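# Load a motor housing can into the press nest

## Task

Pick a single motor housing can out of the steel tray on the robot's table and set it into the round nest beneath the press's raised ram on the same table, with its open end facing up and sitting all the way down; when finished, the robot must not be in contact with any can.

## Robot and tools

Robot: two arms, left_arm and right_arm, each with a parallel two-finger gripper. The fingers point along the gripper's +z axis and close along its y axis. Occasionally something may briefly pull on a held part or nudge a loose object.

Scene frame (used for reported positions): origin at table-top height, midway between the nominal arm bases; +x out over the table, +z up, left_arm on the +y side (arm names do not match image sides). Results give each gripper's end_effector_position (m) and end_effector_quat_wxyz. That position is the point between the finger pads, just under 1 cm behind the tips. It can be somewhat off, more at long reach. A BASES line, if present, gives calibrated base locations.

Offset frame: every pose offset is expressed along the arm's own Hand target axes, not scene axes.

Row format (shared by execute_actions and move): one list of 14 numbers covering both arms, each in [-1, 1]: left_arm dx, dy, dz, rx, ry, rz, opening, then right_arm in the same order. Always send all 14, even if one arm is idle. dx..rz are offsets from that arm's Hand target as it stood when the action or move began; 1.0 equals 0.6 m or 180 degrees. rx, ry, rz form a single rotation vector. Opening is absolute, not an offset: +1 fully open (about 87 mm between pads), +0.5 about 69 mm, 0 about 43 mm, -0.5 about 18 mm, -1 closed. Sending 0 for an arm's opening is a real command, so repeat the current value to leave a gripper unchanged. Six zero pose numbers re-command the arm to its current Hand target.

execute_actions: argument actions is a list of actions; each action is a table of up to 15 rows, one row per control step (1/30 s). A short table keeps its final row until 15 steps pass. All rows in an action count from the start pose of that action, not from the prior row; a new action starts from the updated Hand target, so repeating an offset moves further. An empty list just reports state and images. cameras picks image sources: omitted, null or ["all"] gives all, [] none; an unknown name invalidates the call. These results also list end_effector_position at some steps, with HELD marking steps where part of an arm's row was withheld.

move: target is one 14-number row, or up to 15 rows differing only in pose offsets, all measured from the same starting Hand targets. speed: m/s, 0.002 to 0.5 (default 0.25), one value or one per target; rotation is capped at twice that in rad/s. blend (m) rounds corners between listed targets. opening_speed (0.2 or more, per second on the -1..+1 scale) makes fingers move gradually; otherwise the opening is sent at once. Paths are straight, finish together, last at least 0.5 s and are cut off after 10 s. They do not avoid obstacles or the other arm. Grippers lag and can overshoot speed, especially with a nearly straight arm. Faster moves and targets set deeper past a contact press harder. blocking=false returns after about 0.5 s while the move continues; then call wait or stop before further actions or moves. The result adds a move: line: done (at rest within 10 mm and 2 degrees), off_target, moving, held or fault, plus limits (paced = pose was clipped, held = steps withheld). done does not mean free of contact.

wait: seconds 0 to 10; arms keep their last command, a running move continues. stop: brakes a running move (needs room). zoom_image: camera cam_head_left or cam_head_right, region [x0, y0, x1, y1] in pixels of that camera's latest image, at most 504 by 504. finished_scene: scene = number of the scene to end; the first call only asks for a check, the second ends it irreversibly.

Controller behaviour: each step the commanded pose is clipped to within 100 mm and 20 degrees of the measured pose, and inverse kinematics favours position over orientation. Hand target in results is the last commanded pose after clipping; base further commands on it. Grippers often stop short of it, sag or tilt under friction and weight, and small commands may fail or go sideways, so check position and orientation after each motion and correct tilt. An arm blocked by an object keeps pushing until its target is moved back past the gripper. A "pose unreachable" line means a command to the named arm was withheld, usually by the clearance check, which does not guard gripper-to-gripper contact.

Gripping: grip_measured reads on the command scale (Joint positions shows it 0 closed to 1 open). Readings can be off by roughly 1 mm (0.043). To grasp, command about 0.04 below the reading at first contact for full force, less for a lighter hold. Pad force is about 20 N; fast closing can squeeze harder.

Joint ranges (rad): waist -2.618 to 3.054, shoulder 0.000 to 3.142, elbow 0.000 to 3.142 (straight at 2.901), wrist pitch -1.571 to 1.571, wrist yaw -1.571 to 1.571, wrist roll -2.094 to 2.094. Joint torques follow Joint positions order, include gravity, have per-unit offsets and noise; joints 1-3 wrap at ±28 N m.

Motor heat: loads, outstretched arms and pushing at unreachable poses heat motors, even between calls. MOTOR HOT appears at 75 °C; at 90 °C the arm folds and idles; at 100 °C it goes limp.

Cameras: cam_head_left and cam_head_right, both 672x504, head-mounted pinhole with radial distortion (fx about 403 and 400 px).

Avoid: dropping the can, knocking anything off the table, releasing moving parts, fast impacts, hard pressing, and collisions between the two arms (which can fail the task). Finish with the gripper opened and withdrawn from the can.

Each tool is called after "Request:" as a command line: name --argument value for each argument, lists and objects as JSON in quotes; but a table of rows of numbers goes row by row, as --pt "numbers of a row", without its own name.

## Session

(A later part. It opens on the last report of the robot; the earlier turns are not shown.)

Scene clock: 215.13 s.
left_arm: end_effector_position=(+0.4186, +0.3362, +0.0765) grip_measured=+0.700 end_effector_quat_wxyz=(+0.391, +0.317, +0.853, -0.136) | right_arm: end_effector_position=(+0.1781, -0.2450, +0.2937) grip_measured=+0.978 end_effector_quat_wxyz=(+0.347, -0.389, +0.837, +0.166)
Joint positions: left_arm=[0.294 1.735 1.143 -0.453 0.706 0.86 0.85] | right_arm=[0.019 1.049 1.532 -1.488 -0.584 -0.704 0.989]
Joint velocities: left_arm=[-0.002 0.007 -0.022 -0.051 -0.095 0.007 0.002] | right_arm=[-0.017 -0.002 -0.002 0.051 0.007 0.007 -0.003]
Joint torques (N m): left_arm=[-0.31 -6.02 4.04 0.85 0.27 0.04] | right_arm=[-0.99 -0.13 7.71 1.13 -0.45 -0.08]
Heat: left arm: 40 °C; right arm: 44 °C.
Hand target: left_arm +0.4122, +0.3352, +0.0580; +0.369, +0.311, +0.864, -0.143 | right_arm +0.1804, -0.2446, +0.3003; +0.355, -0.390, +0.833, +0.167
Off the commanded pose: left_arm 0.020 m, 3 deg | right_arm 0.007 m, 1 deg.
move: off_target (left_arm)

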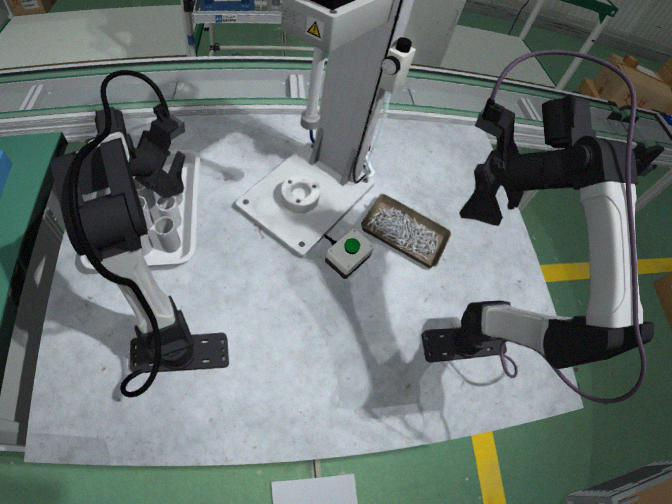

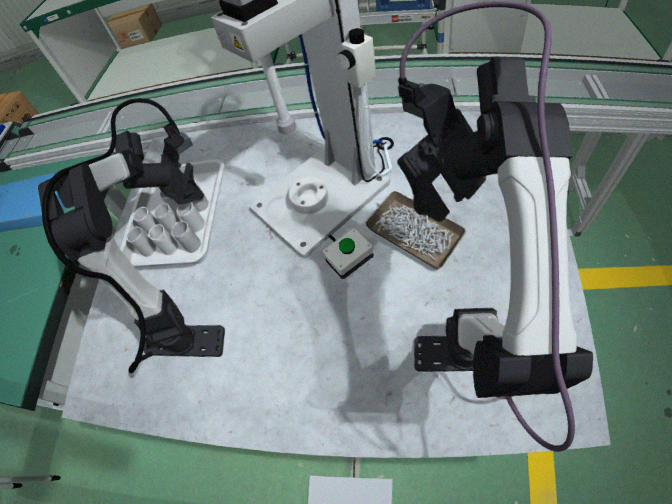

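Request:
move --target '[-0.0726,-0.002,-0.0686,0,0.083,0,0.6,0,0,0,0,0,0,1]' --speed 0.1

Request:
zoom_image --camera "cam_head_left" --region '[105, 140, 205, 240]'

Request:
zoom_image --camera "cam_head_right" --region '[135, 140, 235, 240]'

Scene clock: 233.70 s.
left_arm: end_effector_position=(+0.4093, +0.3337, +0.1145) grip_measured=+0.600 end_effector_quat_wxyz=(+0.258, +0.327, +0.903, -0.106) | right_arm: end_effector_position=(+0.1781, -0.2450, +0.2937) grip_measured=+0.978 end_effector_quat_wxyz=(+0.347, -0.389, +0.837, +0.166)
Joint positions: left_arm=[0.192 1.804 1.502 -0.931 0.461 0.86 0.8] | right_arm=[0.019 1.049 1.532 -1.488 -0.584 -0.704 0.989]
Joint velocities: left_arm=[-0.007 0.007 -0.012 -0.066 -0.066 -0.037 -0.005] | right_arm=[-0.012 0.007 -0.007 0.037 0.022 -0.007 -0.003]
Joint torques (N m): left_arm=[-0.59 -8.02 8.25 0.56 0.3 -0.05] | right_arm=[-0.98 -0.13 7.71 1.13 -0.45 -0.08]
Heat: left arm: 39 °C; right arm: 44 °C.
Hand target: left_arm +0.4135, +0.3340, +0.1170; +0.255, +0.325, +0.905, -0.103 | right_arm +0.1804, -0.2446, +0.3003; +0.355, -0.390, +0.833, +0.167
Off the commanded pose: left_arm 0.005 m, 1 deg | right_arm 0.007 m, 1 deg.
move: done

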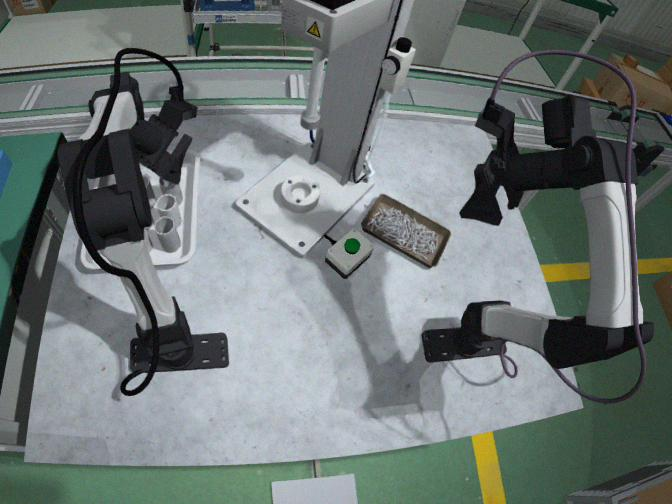

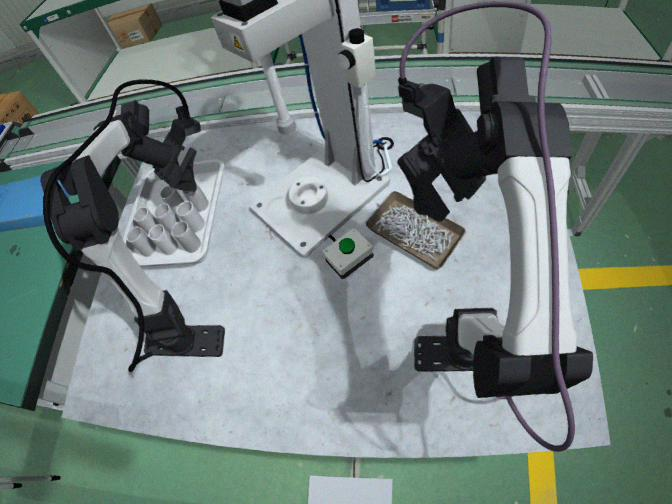

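Scaled by 5.040.

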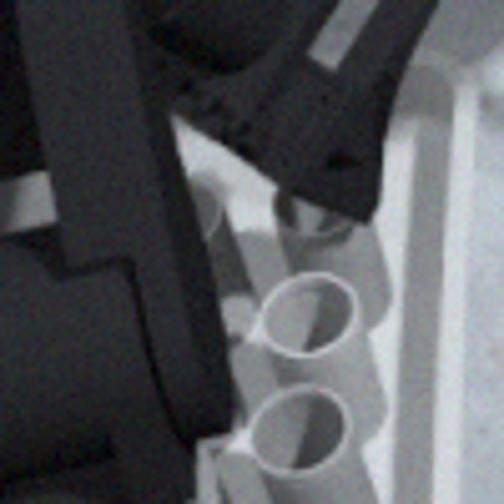

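Scaled by 5.040.

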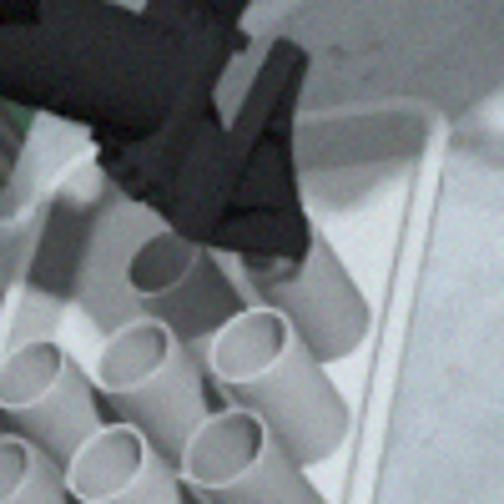

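Request:
move --target '[0.0379,0.0015,0.0608,0,0,0,0.6,0,0,0,0,0,0,1]' --speed 0.06

Request:
zoom_image --camera "cam_head_left" --region '[105, 140, 205, 240]'

Request:
zoom_image --camera "cam_head_right" --region '[135, 140, 235, 240]'

Scene clock: 241.90 s.
left_arm: end_effector_position=(+0.4121, +0.3345, +0.0810) grip_measured=+0.600 end_effector_quat_wxyz=(+0.260, +0.328, +0.902, -0.104) | right_arm: end_effector_position=(+0.1781, -0.2450, +0.2937) grip_measured=+0.978 end_effector_quat_wxyz=(+0.347, -0.389, +0.837, +0.166)
Joint positions: left_arm=[0.192 1.825 1.394 -0.794 0.461 0.86 0.8] | right_arm=[0.019 1.049 1.532 -1.488 -0.584 -0.704 0.989]
Joint velocities: left_arm=[0.022 0.022 0.002 0.051 0.022 0.022 0.005] | right_arm=[-0.007 -0.002 0.012 0.007 -0.007 -0.037 -0.008]
Joint torques (N m): left_arm=[-0.36 -8.28 5.01 0.8 0.27 -0.07] | right_arm=[-0.98 -0.12 7.71 1.13 -0.45 -0.08]
Heat: left arm: 41 °C; right arm: 44 °C.
Hand target: left_arm +0.4129, +0.3344, +0.0741; +0.255, +0.325, +0.905, -0.103 | right_arm +0.1804, -0.2446, +0.3003; +0.355, -0.390, +0.833, +0.167
Off the commanded pose: left_arm 0.007 m, 1 deg | right_arm 0.007 m, 1 deg.
move: done

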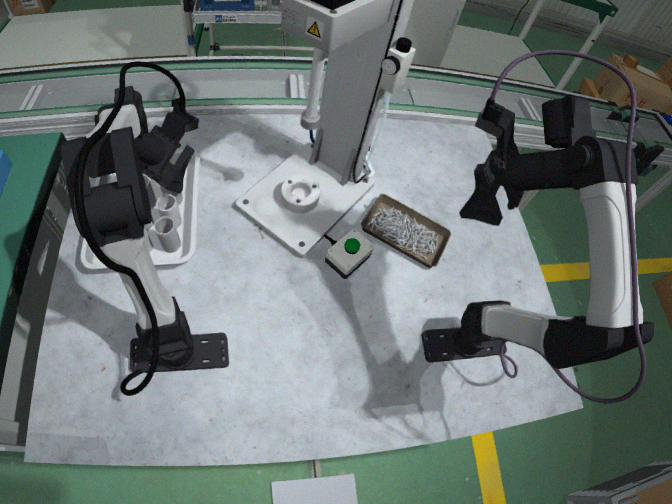

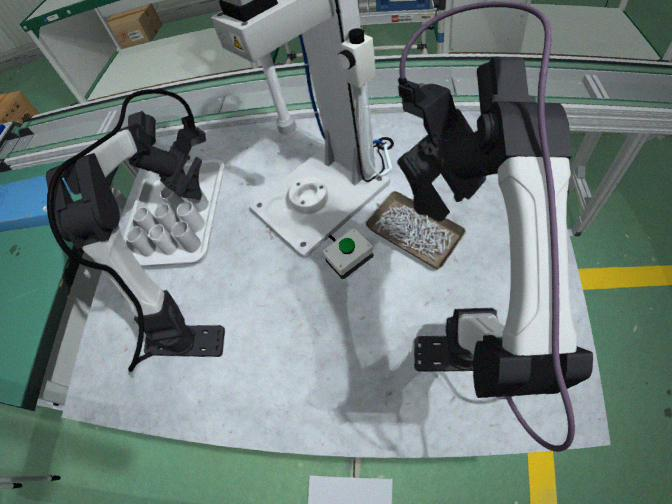

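Scaled by 5.040.

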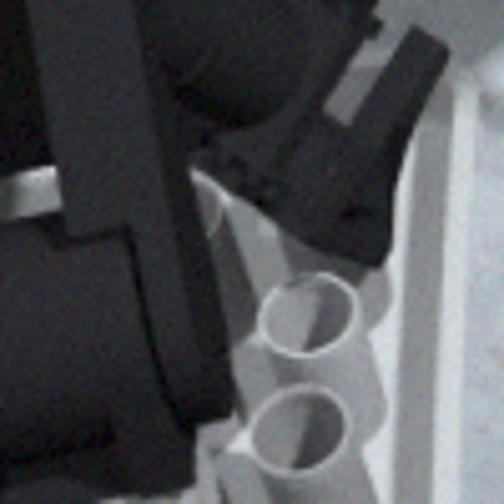

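Scaled by 5.040.

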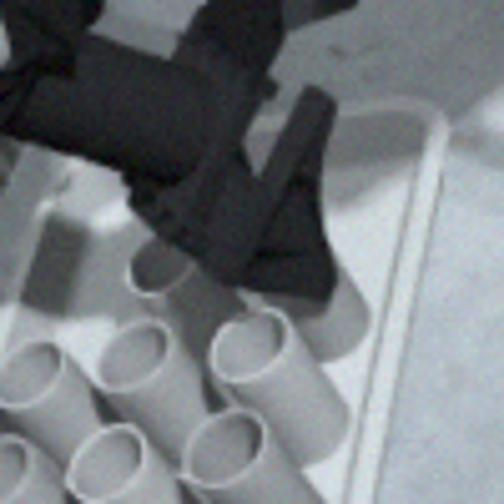

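Request:
move --target '[0.0072,0.001,0.027,0,0,0,0.6,0,0,0,0,0,0,1]' --speed 0.05

Request:
zoom_image --camera "cam_head_left" --region '[105, 140, 205, 240]'

Request:
zoom_image --camera "cam_head_right" --region '[135, 140, 235, 240]'

Scene clock: 247.60 s.
left_arm: end_effector_position=(+0.4162, +0.3331, +0.0653) grip_measured=+0.600 end_effector_quat_wxyz=(+0.261, +0.327, +0.902, -0.103) | right_arm: end_effector_position=(+0.1781, -0.2450, +0.2937) grip_measured=+0.978 end_effector_quat_wxyz=(+0.347, -0.389, +0.837, +0.166)
Joint positions: left_arm=[0.186 1.849 1.359 -0.73 0.458 0.852 0.8] | right_arm=[0.019 1.049 1.532 -1.488 -0.584 -0.704 0.989]
Joint velocities: left_arm=[0.027 0.002 0.017 -0.066 -0.022 -0.007 -0.008] | right_arm=[0.002 0.012 -0.002 0.022 0.022 0.007 0.003]
Joint torques (N m): left_arm=[-0.68 -8.35 4.9 0.89 0.28 -0.06] | right_arm=[-0.98 -0.12 7.71 1.13 -0.45 -0.08]
Heat: left arm: 40 °C; right arm: 45 °C.
Hand target: left_arm +0.4165, +0.3315, +0.0579; +0.255, +0.325, +0.905, -0.103 | right_arm +0.1804, -0.2446, +0.3003; +0.355, -0.390, +0.833, +0.167
Off the commanded pose: left_arm 0.007 m, 1 deg | right_arm 0.007 m, 1 deg.
move: done

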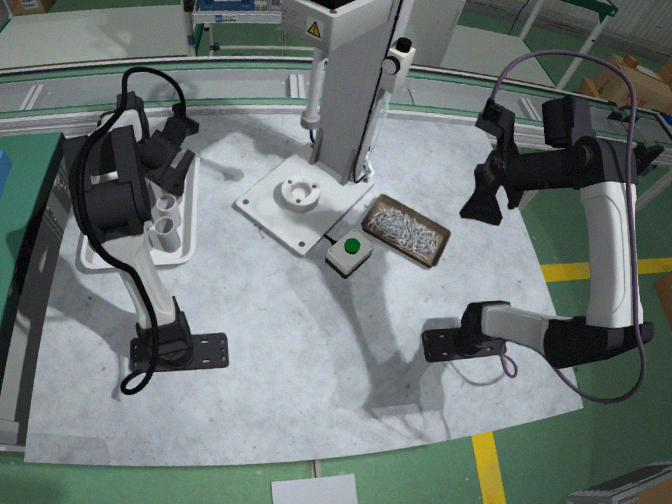

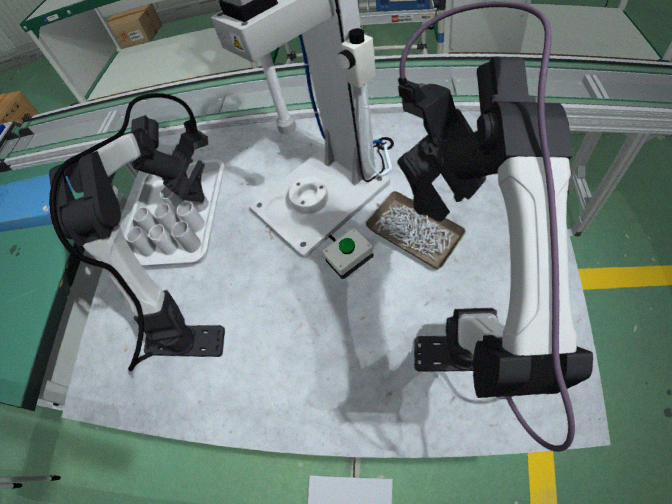

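Scaled by 5.040.

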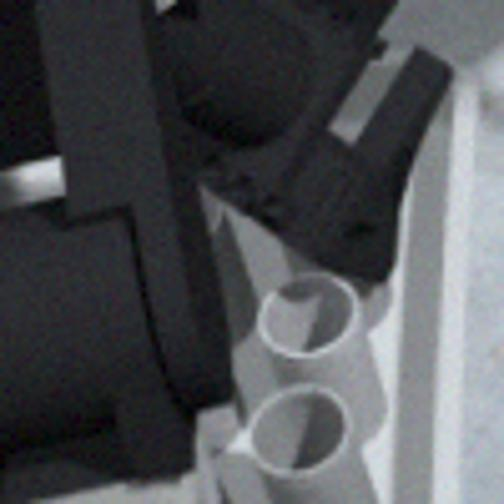

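Scaled by 5.040.

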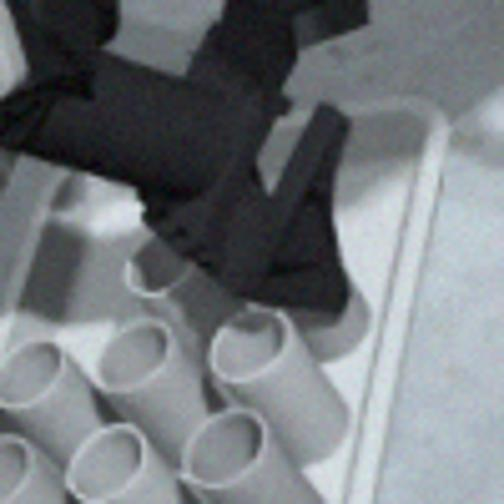

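Request:
move --target '[0,0,0,0,0,0,-0.15,0,0,0,0,0,0,1]' --opening_speed 0.4

Request:
zoom_image --camera "cam_head_left" --region '[105, 140, 205, 240]'

Request:
zoom_image --camera "cam_head_right" --region '[135, 140, 235, 240]'

Scene clock: 253.60 s.
left_arm: end_effector_position=(+0.4165, +0.3318, +0.0654) grip_measured=+0.004 end_effector_quat_wxyz=(+0.261, +0.327, +0.902, -0.104) | right_arm: end_effector_position=(+0.1781, -0.2450, +0.2937) grip_measured=+0.978 end_effector_quat_wxyz=(+0.347, -0.389, +0.837, +0.166)
Joint positions: left_arm=[0.183 1.849 1.359 -0.729 0.458 0.849 0.502] | right_arm=[0.019 1.049 1.532 -1.488 -0.584 -0.704 0.989]
Joint velocities: left_arm=[-0.007 0.007 0.022 -0.022 -0.037 0.066 -0.013] | right_arm=[0.002 0.002 0.012 -0.022 -0.022 0.037 -0.024]
Joint torques (N m): left_arm=[-0.39 -8.29 4.96 0.83 0.29 -0.02] | right_arm=[-0.98 -0.12 7.69 1.13 -0.45 -0.08]
Heat: left arm: 39 °C; right arm: 45 °C.
Hand target: left_arm +0.4166, +0.3314, +0.0579; +0.255, +0.325, +0.905, -0.103 | right_arm +0.1804, -0.2446, +0.3003; +0.355, -0.390, +0.833, +0.167
Off the commanded pose: left_arm 0.007 m, 1 deg | right_arm 0.007 m, 1 deg.
move: done

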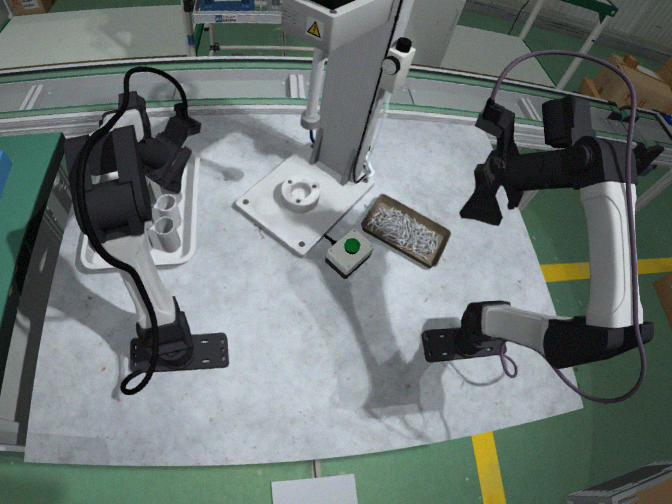

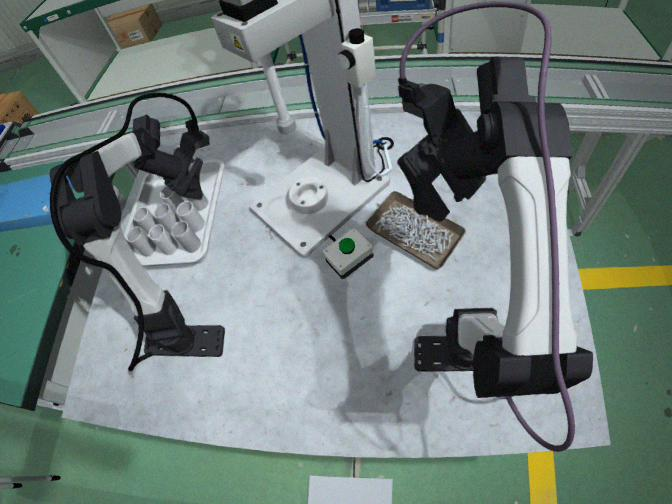

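Scaled by 5.040.

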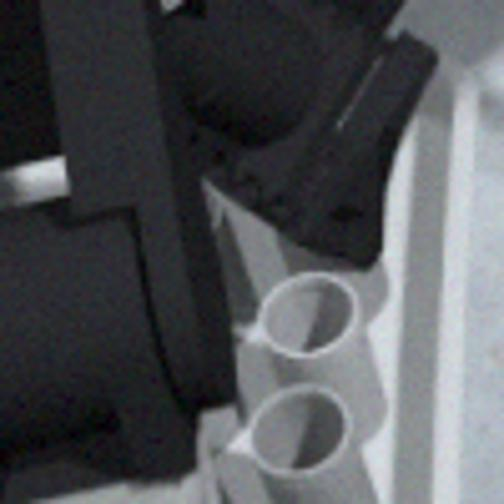

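Scaled by 5.040.

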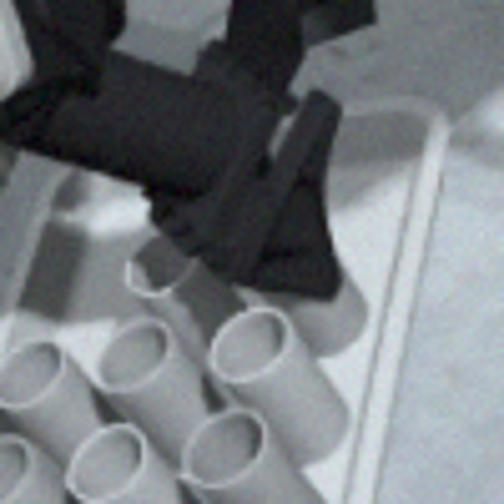

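Request:
move --target '[-0.1234,-0.005,-0.198,0,0,0,-0.15,0,0,0,0,0,0,1]' --speed 0.12

Request:
zoom_image --camera "cam_head_left" --region '[105, 80, 255, 230]'

Request:
zoom_image --camera "cam_head_right" --region '[115, 80, 265, 230]'

Scene clock: 258.90 s.
left_arm: end_effector_position=(+0.4147, +0.3317, +0.1925) grip_measured=+0.004 end_effector_quat_wxyz=(+0.252, +0.325, +0.905, -0.106) | right_arm: end_effector_position=(+0.1781, -0.2450, +0.2937) grip_measured=+0.978 end_effector_quat_wxyz=(+0.347, -0.389, +0.837, +0.166)
Joint positions: left_arm=[0.18 1.866 1.896 -1.268 0.451 0.845 0.502] | right_arm=[0.019 1.049 1.532 -1.488 -0.584 -0.704 0.989]
Joint velocities: left_arm=[-0.012 0.002 -0.002 0.051 -0.022 0.051 -0.001] | right_arm=[-0.007 -0.002 0.007 0.007 -0.081 -0.066 -0.008]
Joint torques (N m): left_arm=[-0.57 -8.95 8.12 0.58 0.33 -0.05] | right_arm=[-0.98 -0.12 7.71 1.13 -0.45 -0.08]
Heat: left arm: 39 °C; right arm: 45 °C.
Hand target: left_arm +0.4185, +0.3303, +0.1978; +0.255, +0.325, +0.905, -0.103 | right_arm +0.1804, -0.2446, +0.3003; +0.355, -0.390, +0.833, +0.167
Off the commanded pose: left_arm 0.006 m, 1 deg | right_arm 0.007 m, 1 deg.
move: done

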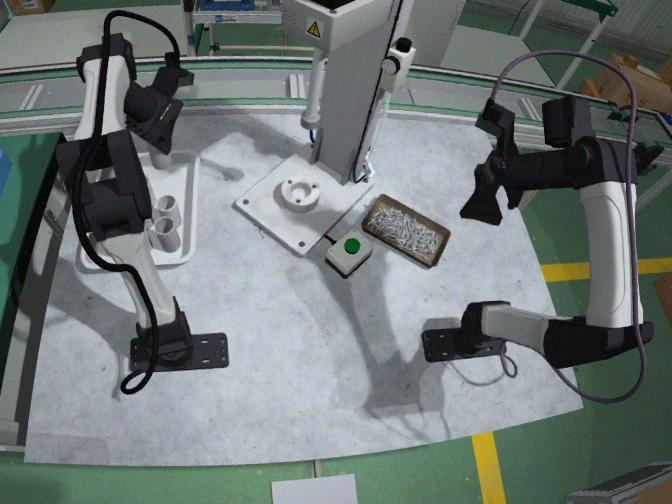

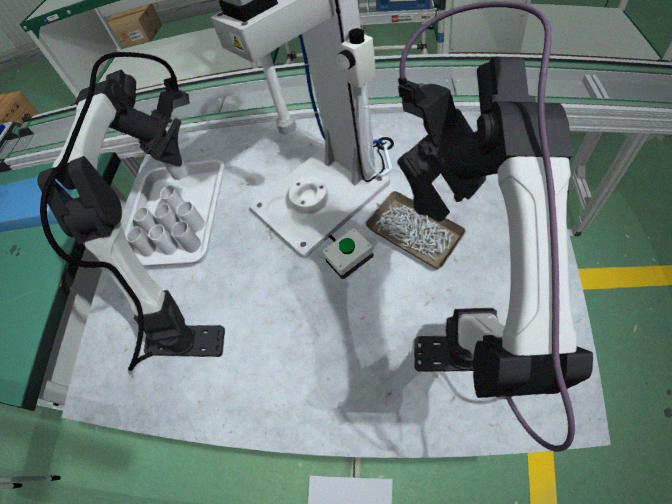

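Scaled by 3.360.

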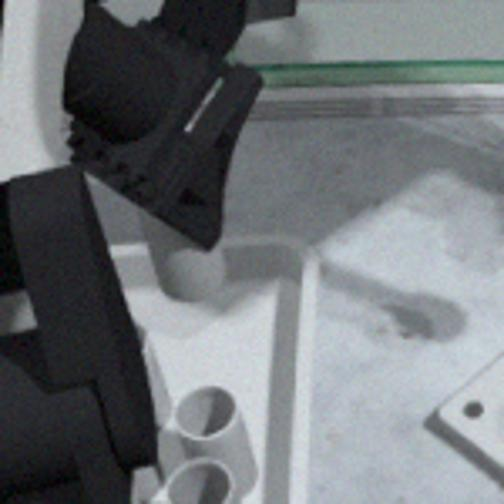

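Scaled by 3.360.

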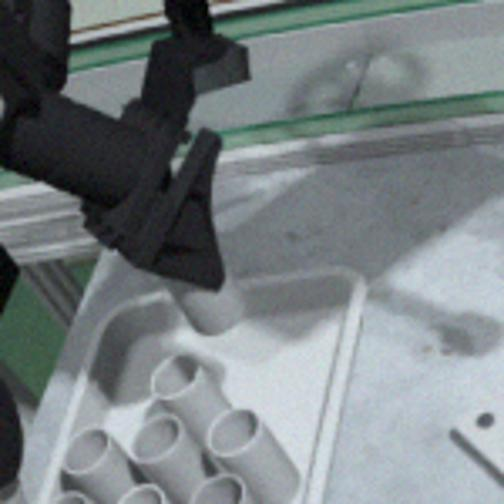

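Request:
move --target '[-0.1787,-0.1575,0.1897,0,0,0,-0.15,0,0,0,0,0,0,1]' --speed 0.15

Request:
zoom_image --camera "cam_head_left" --region '[155, 80, 305, 230]'

Request:
zoom_image --camera "cam_head_right" --region '[165, 80, 315, 230]'

Scene clock: 275.97 s.
left_arm: end_effector_position=(+0.4586, +0.1593, +0.1507) grip_measured=+0.004 end_effector_quat_wxyz=(+0.236, +0.328, +0.907, -0.118) | right_arm: end_effector_position=(+0.1781, -0.2450, +0.2937) grip_measured=+0.978 end_effector_quat_wxyz=(+0.347, -0.389, +0.837, +0.166)
Joint positions: left_arm=[-0.263 2.009 1.915 -1.023 0.291 0.416 0.502] | right_arm=[0.019 1.049 1.532 -1.488 -0.584 -0.704 0.989]
Joint velocities: left_arm=[-0.017 -0.012 0.007 -0.007 -0.081 0.037 0.001] | right_arm=[-0.002 0.007 -0.002 0.007 0.007 0.037 0.018]
Joint torques (N m): left_arm=[0.09 -10.35 8.76 1.06 0.19 -0.09] | right_arm=[-0.99 -0.13 7.71 1.13 -0.45 -0.08]
Heat: left arm: 42 °C; right arm: 45 °C.
Hand target: left_arm +0.4714, +0.1579, +0.1594; +0.257, +0.323, +0.904, -0.112 | right_arm +0.1805, -0.2446, +0.3003; +0.355, -0.390, +0.833, +0.167
Off the commanded pose: left_arm 0.018 m, 3 deg | right_arm 0.007 m, 1 deg.
move: off_target (left_arm)

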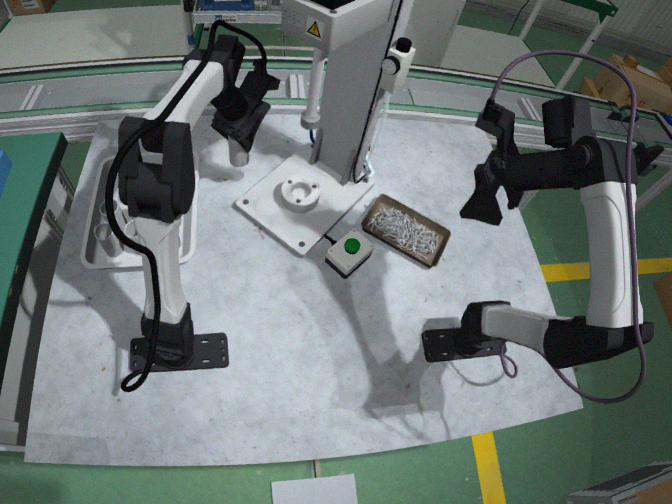

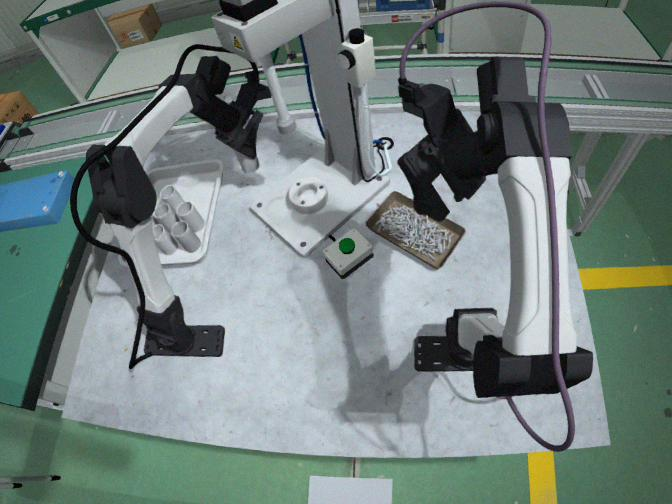

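Scaled by 3.360.

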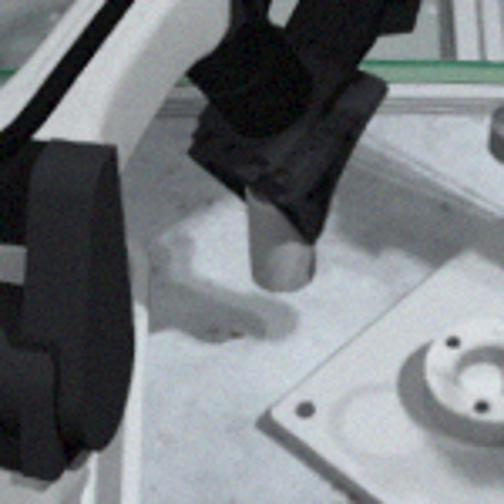

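Scaled by 3.360.

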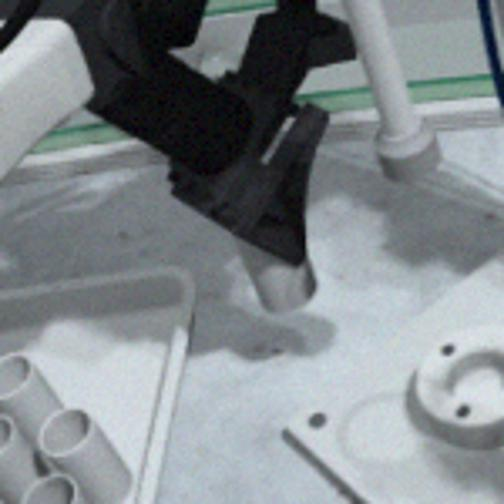

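Request:
move --target '[0.0743,0.005,0.1166,0,-0.014,0,-0.15,0,0,0,0,0,0,1]' --speed 0.1

Request:
zoom_image --camera "cam_head_left" --region '[185, 100, 285, 200]'

Request:
zoom_image --camera "cam_head_right" --region '[205, 110, 305, 210]'

Scene clock: 281.57 s.
left_arm: end_effector_position=(+0.4666, +0.1587, +0.0668) grip_measured=+0.003 end_effector_quat_wxyz=(+0.259, +0.326, +0.902, -0.118) | right_arm: end_effector_position=(+0.1780, -0.2450, +0.2936) grip_measured=+0.978 end_effector_quat_wxyz=(+0.347, -0.389, +0.837, +0.166)
Joint positions: left_arm=[-0.257 2.006 1.561 -0.625 0.299 0.412 0.502] | right_arm=[0.019 1.049 1.532 -1.489 -0.584 -0.704 0.989]
Joint velocities: left_arm=[-0.027 -0.002 -0.017 -0.037 0.022 0.037 0.009] | right_arm=[-0.007 -0.007 0.007 0.022 0.051 0.081 -0.003]
Joint torques (N m): left_arm=[0.49 -13.76 5.23 1.16 0.31 -0.04] | right_arm=[-0.98 -0.12 7.71 1.13 -0.45 -0.08]
Heat: left arm: 42 °C; right arm: 45 °C.
Hand target: left_arm +0.4703, +0.1590, +0.0767; +0.277, +0.321, +0.898, -0.120 | right_arm +0.1804, -0.2446, +0.3003; +0.355, -0.390, +0.833, +0.167
Off the commanded pose: left_arm 0.011 m, 2 deg | right_arm 0.007 m, 1 deg.
move: off_target (left_arm)

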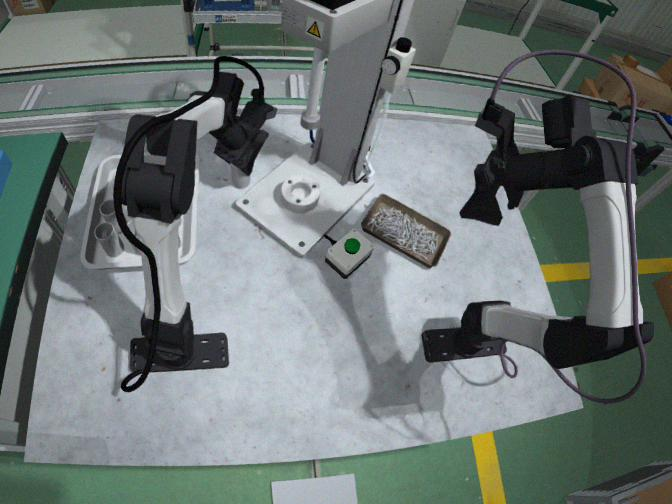

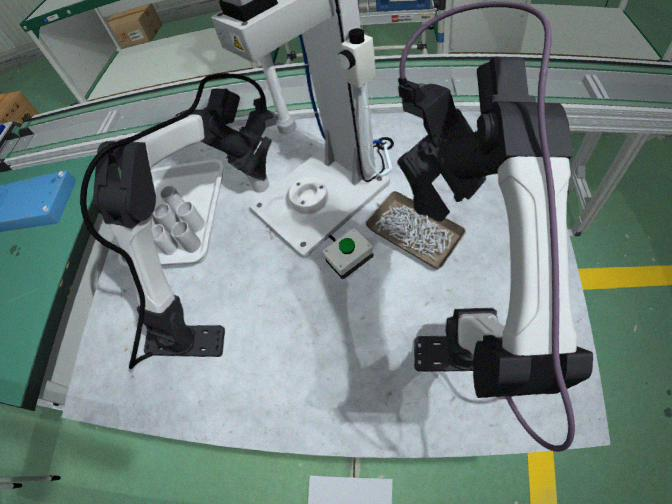

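Scaled by 5.040.

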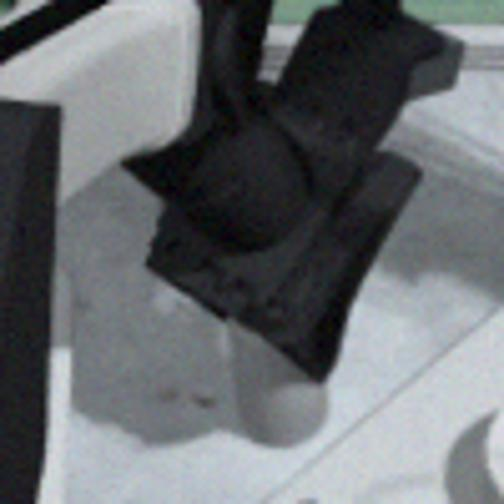

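Scaled by 5.040.

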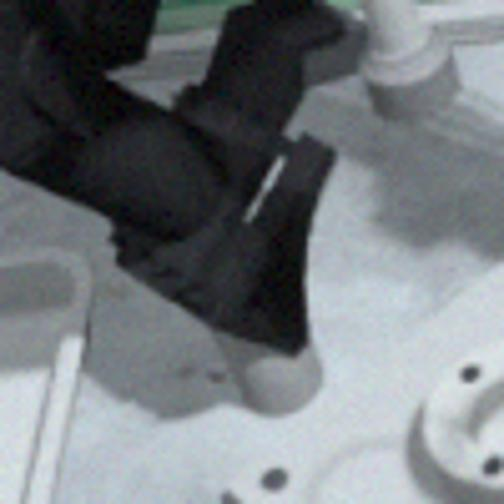

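Request:
move --target '[0.021,0.016,0.0095,0,0,0,-0.15,0,0,0,0,0,0,1]' --speed 0.04

Request:
zoom_image --camera "cam_head_left" --region '[185, 100, 285, 200]'

Request:
zoom_image --camera "cam_head_right" --region '[205, 110, 305, 210]'

Scene clock: 288.30 s.
left_arm: end_effector_position=(+0.4677, +0.1629, +0.0661) grip_measured=+0.003 end_effector_quat_wxyz=(+0.268, +0.319, +0.899, -0.131) | right_arm: end_effector_position=(+0.1780, -0.2450, +0.2936) grip_measured=+0.978 end_effector_quat_wxyz=(+0.347, -0.389, +0.837, +0.166)
Joint positions: left_arm=[-0.235 1.997 1.534 -0.594 0.335 0.412 0.501] | right_arm=[0.019 1.049 1.532 -1.489 -0.584 -0.704 0.989]
Joint velocities: left_arm=[-0.002 0.002 -0.007 0.007 0.022 0.037 0.004] | right_arm=[-0.002 -0.002 0.012 -0.037 -0.037 -0.007 -0.013]
Joint torques (N m): left_arm=[1.01 -12.3 4.18 1.23 0.18 0.26] | right_arm=[-0.98 -0.12 7.71 1.13 -0.45 -0.08]
Heat: left arm: 41 °C; right arm: 45 °C.
Hand target: left_arm +0.4708, +0.1709, +0.0646; +0.277, +0.321, +0.898, -0.119 | right_arm +0.1804, -0.2446, +0.3003; +0.355, -0.390, +0.833, +0.167
Off the commanded pose: left_arm 0.008 m, 2 deg | right_arm 0.007 m, 1 deg.
move: done

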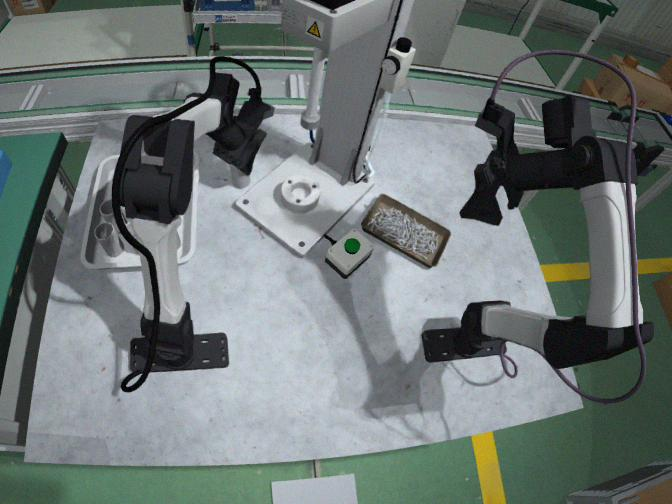

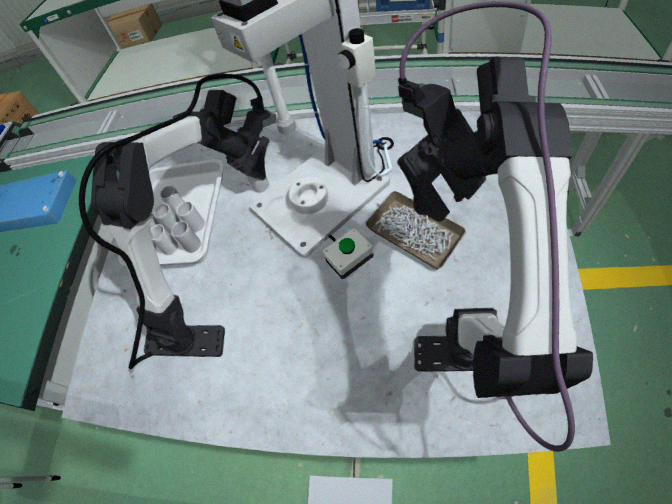

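Scaled by 5.040.

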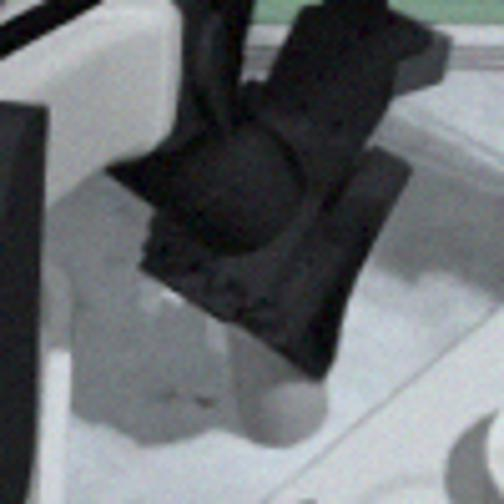

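Scaled by 5.040.

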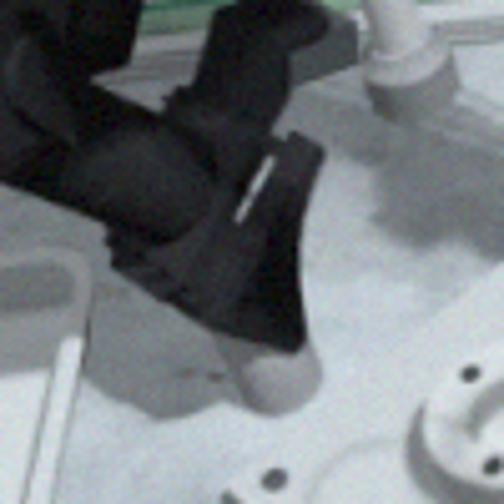

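Request:
move --target '[-0.008,-0.012,0.006,0,0,0,-0.15,0,0,0,0,0,0,1]' --speed 0.04 --cameras '[]'

Scene clock: 292.97 s.
left_arm: end_effector_position=(+0.4677, +0.1613, +0.0662) grip_measured=+0.003 end_effector_quat_wxyz=(+0.268, +0.321, +0.899, -0.130) | right_arm: end_effector_position=(+0.1780, -0.2450, +0.2936) grip_measured=+0.978 end_effector_quat_wxyz=(+0.347, -0.389, +0.837, +0.166)
Joint positions: left_arm=[-0.239 1.997 1.534 -0.592 0.332 0.411 0.501] | right_arm=[0.019 1.049 1.532 -1.489 -0.584 -0.704 0.989]
Joint velocities: left_arm=[-0.002 -0.017 0.007 -0.081 -0.066 0.007 -0.006] | right_arm=[-0.002 0.002 -0.002 -0.051 -0.066 0.022 0.003]
Joint torques (N m): left_arm=[-0.57 -11.89 4.53 1.27 0.08 0.06] | right_arm=[-0.98 -0.12 7.71 1.13 -0.45 -0.08]
Heat: left arm: 41 °C; right arm: 45 °C.
Hand target: left_arm +0.4706, +0.1613, +0.0646; +0.277, +0.321, +0.898, -0.119 | right_arm +0.1804, -0.2446, +0.3003; +0.355, -0.390, +0.833, +0.167
Off the commanded pose: left_arm 0.003 m, 2 deg | right_arm 0.007 m, 1 deg.
move: done
No camera images: "cameras" was empty.

Request:
move --target '[0,0,0,0,0,0,0.7,0,0,0,0,0,0,1]' --opening_speed 0.3

Request:
zoom_image --camera "cam_head_left" --region '[185, 100, 285, 200]'

Request:
zoom_image --camera "cam_head_right" --region '[205, 110, 305, 210]'

Scene clock: 299.30 s.
left_arm: end_effector_position=(+0.4697, +0.1620, +0.0644) grip_measured=+0.700 end_effector_quat_wxyz=(+0.272, +0.321, +0.899, -0.124) | right_arm: end_effector_position=(+0.1780, -0.2450, +0.2936) grip_measured=+0.978 end_effector_quat_wxyz=(+0.347, -0.389, +0.837, +0.166)
Joint positions: left_arm=[-0.242 1.997 1.526 -0.573 0.319 0.411 0.85] | right_arm=[0.019 1.049 1.532 -1.489 -0.584 -0.704 0.989]
Joint velocities: left_arm=[-0.002 -0.007 -0.002 0.022 -0.007 0.022 0.002] | right_arm=[-0.002 -0.002 -0.002 0.007 -0.007 -0.037 0.013]
Joint torques (N m): left_arm=[-0.35 -11.81 5.03 1.1 0.17 0.02] | right_arm=[-0.98 -0.12 7.71 1.13 -0.45 -0.08]
Heat: left arm: 41 °C; right arm: 45 °C.
Hand target: left_arm +0.4706, +0.1613, +0.0646; +0.277, +0.321, +0.898, -0.119 | right_arm +0.1804, -0.2446, +0.3003; +0.355, -0.390, +0.833, +0.167
Off the commanded pose: left_arm 0.001 m, 1 deg | right_arm 0.007 m, 1 deg.
move: done

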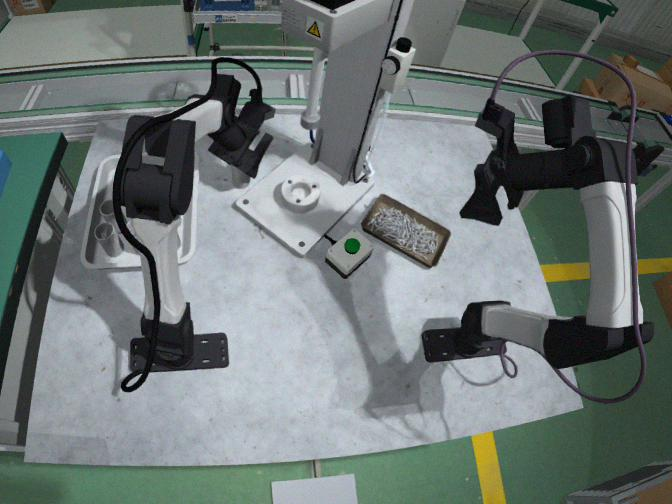

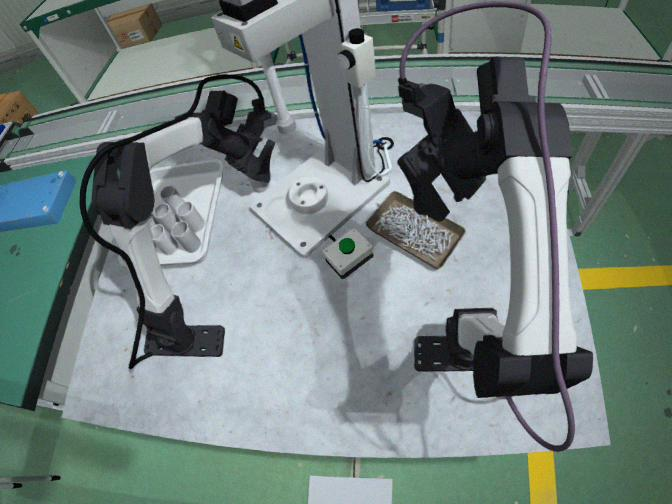

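Scaled by 5.040.

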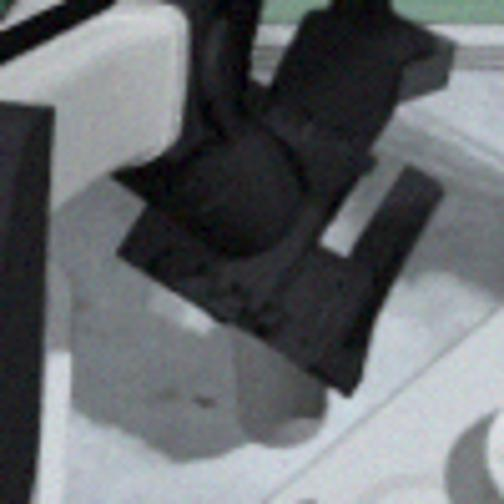

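Scaled by 5.040.

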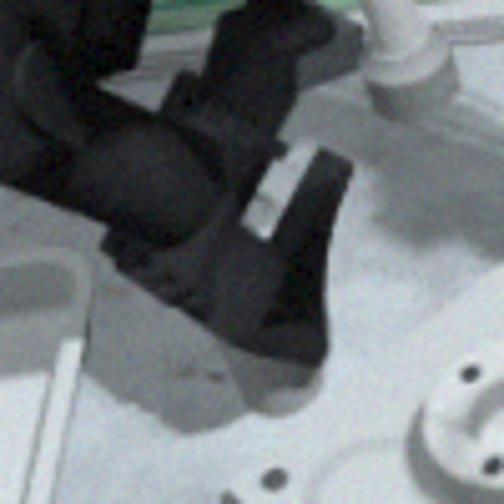

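Request:
move --target '[0,0,-0.17,0,0,0,0.7,0,0,0,0,0,0,1]' --speed 0.12

Request:
zoom_image --camera "cam_head_left" --region '[185, 80, 325, 220]'

Request:
zoom_image --camera "cam_head_right" --region '[195, 90, 335, 230]'

Scene clock: 306.53 s.
left_arm: end_effector_position=(+0.4257, +0.2003, +0.1288) grip_measured=+0.700 end_effector_quat_wxyz=(+0.254, +0.316, +0.906, -0.120) | right_arm: end_effector_position=(+0.1781, -0.2450, +0.2936) grip_measured=+0.978 end_effector_quat_wxyz=(+0.347, -0.389, +0.837, +0.166)
Joint positions: left_arm=[-0.169 1.811 1.552 -0.844 0.337 0.475 0.85] | right_arm=[0.019 1.049 1.532 -1.489 -0.584 -0.704 0.989]
Joint velocities: left_arm=[-0.002 0.002 -0.027 -0.007 0.022 -0.051 -0.009] | right_arm=[-0.012 -0.002 -0.022 -0.037 0.037 -0.007 -0.008]
Joint torques (N m): left_arm=[0.58 -12.72 8.16 0.76 0.35 0.14] | right_arm=[-0.98 -0.12 7.71 1.13 -0.45 -0.08]
Heat: left arm: 43 °C; right arm: 45 °C.
Hand target: left_arm +0.4292, +0.2008, +0.1495; +0.277, +0.321, +0.898, -0.118 | right_arm +0.1804, -0.2446, +0.3003; +0.355, -0.390, +0.833, +0.167
Off the commanded pose: left_arm 0.019 m, 3 deg | right_arm 0.007 m, 1 deg.
move: off_target (left_arm)

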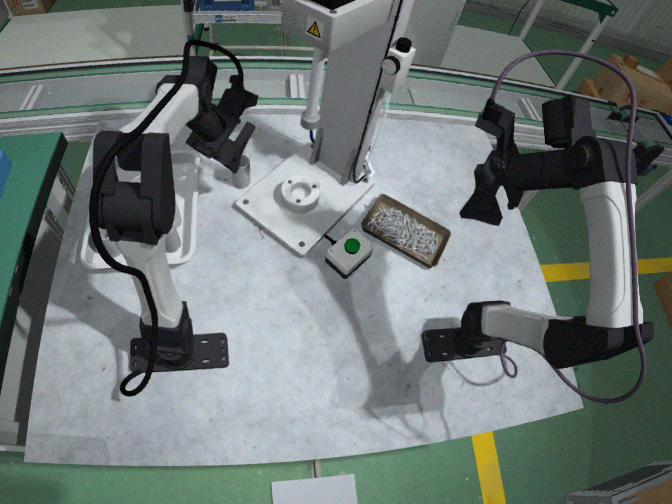

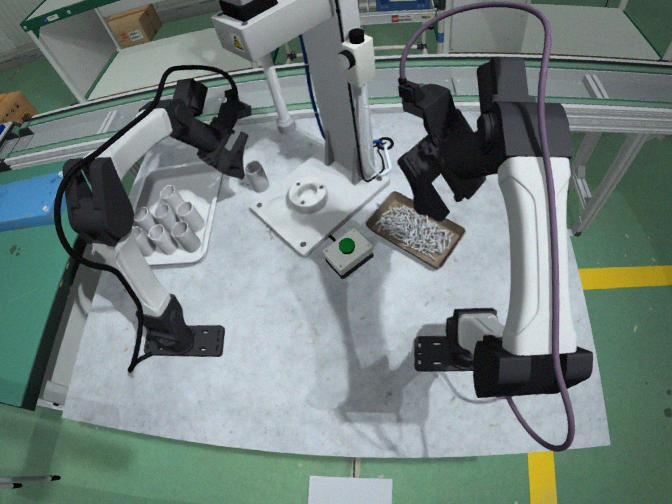

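Scaled by 3.600.

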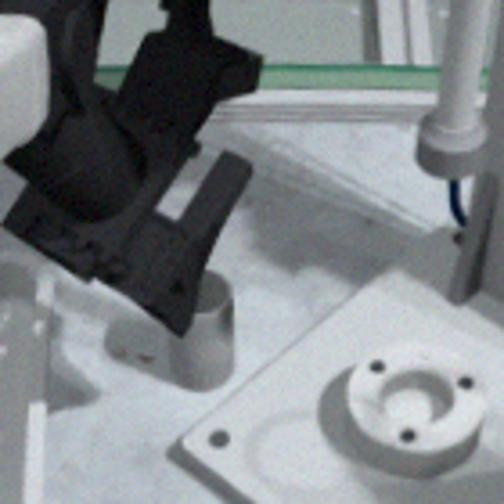

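Scaled by 3.600.

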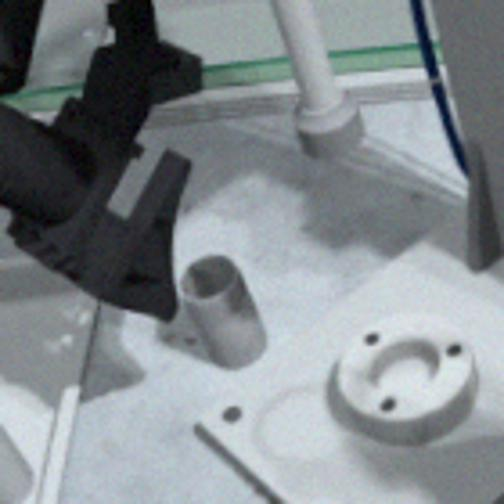

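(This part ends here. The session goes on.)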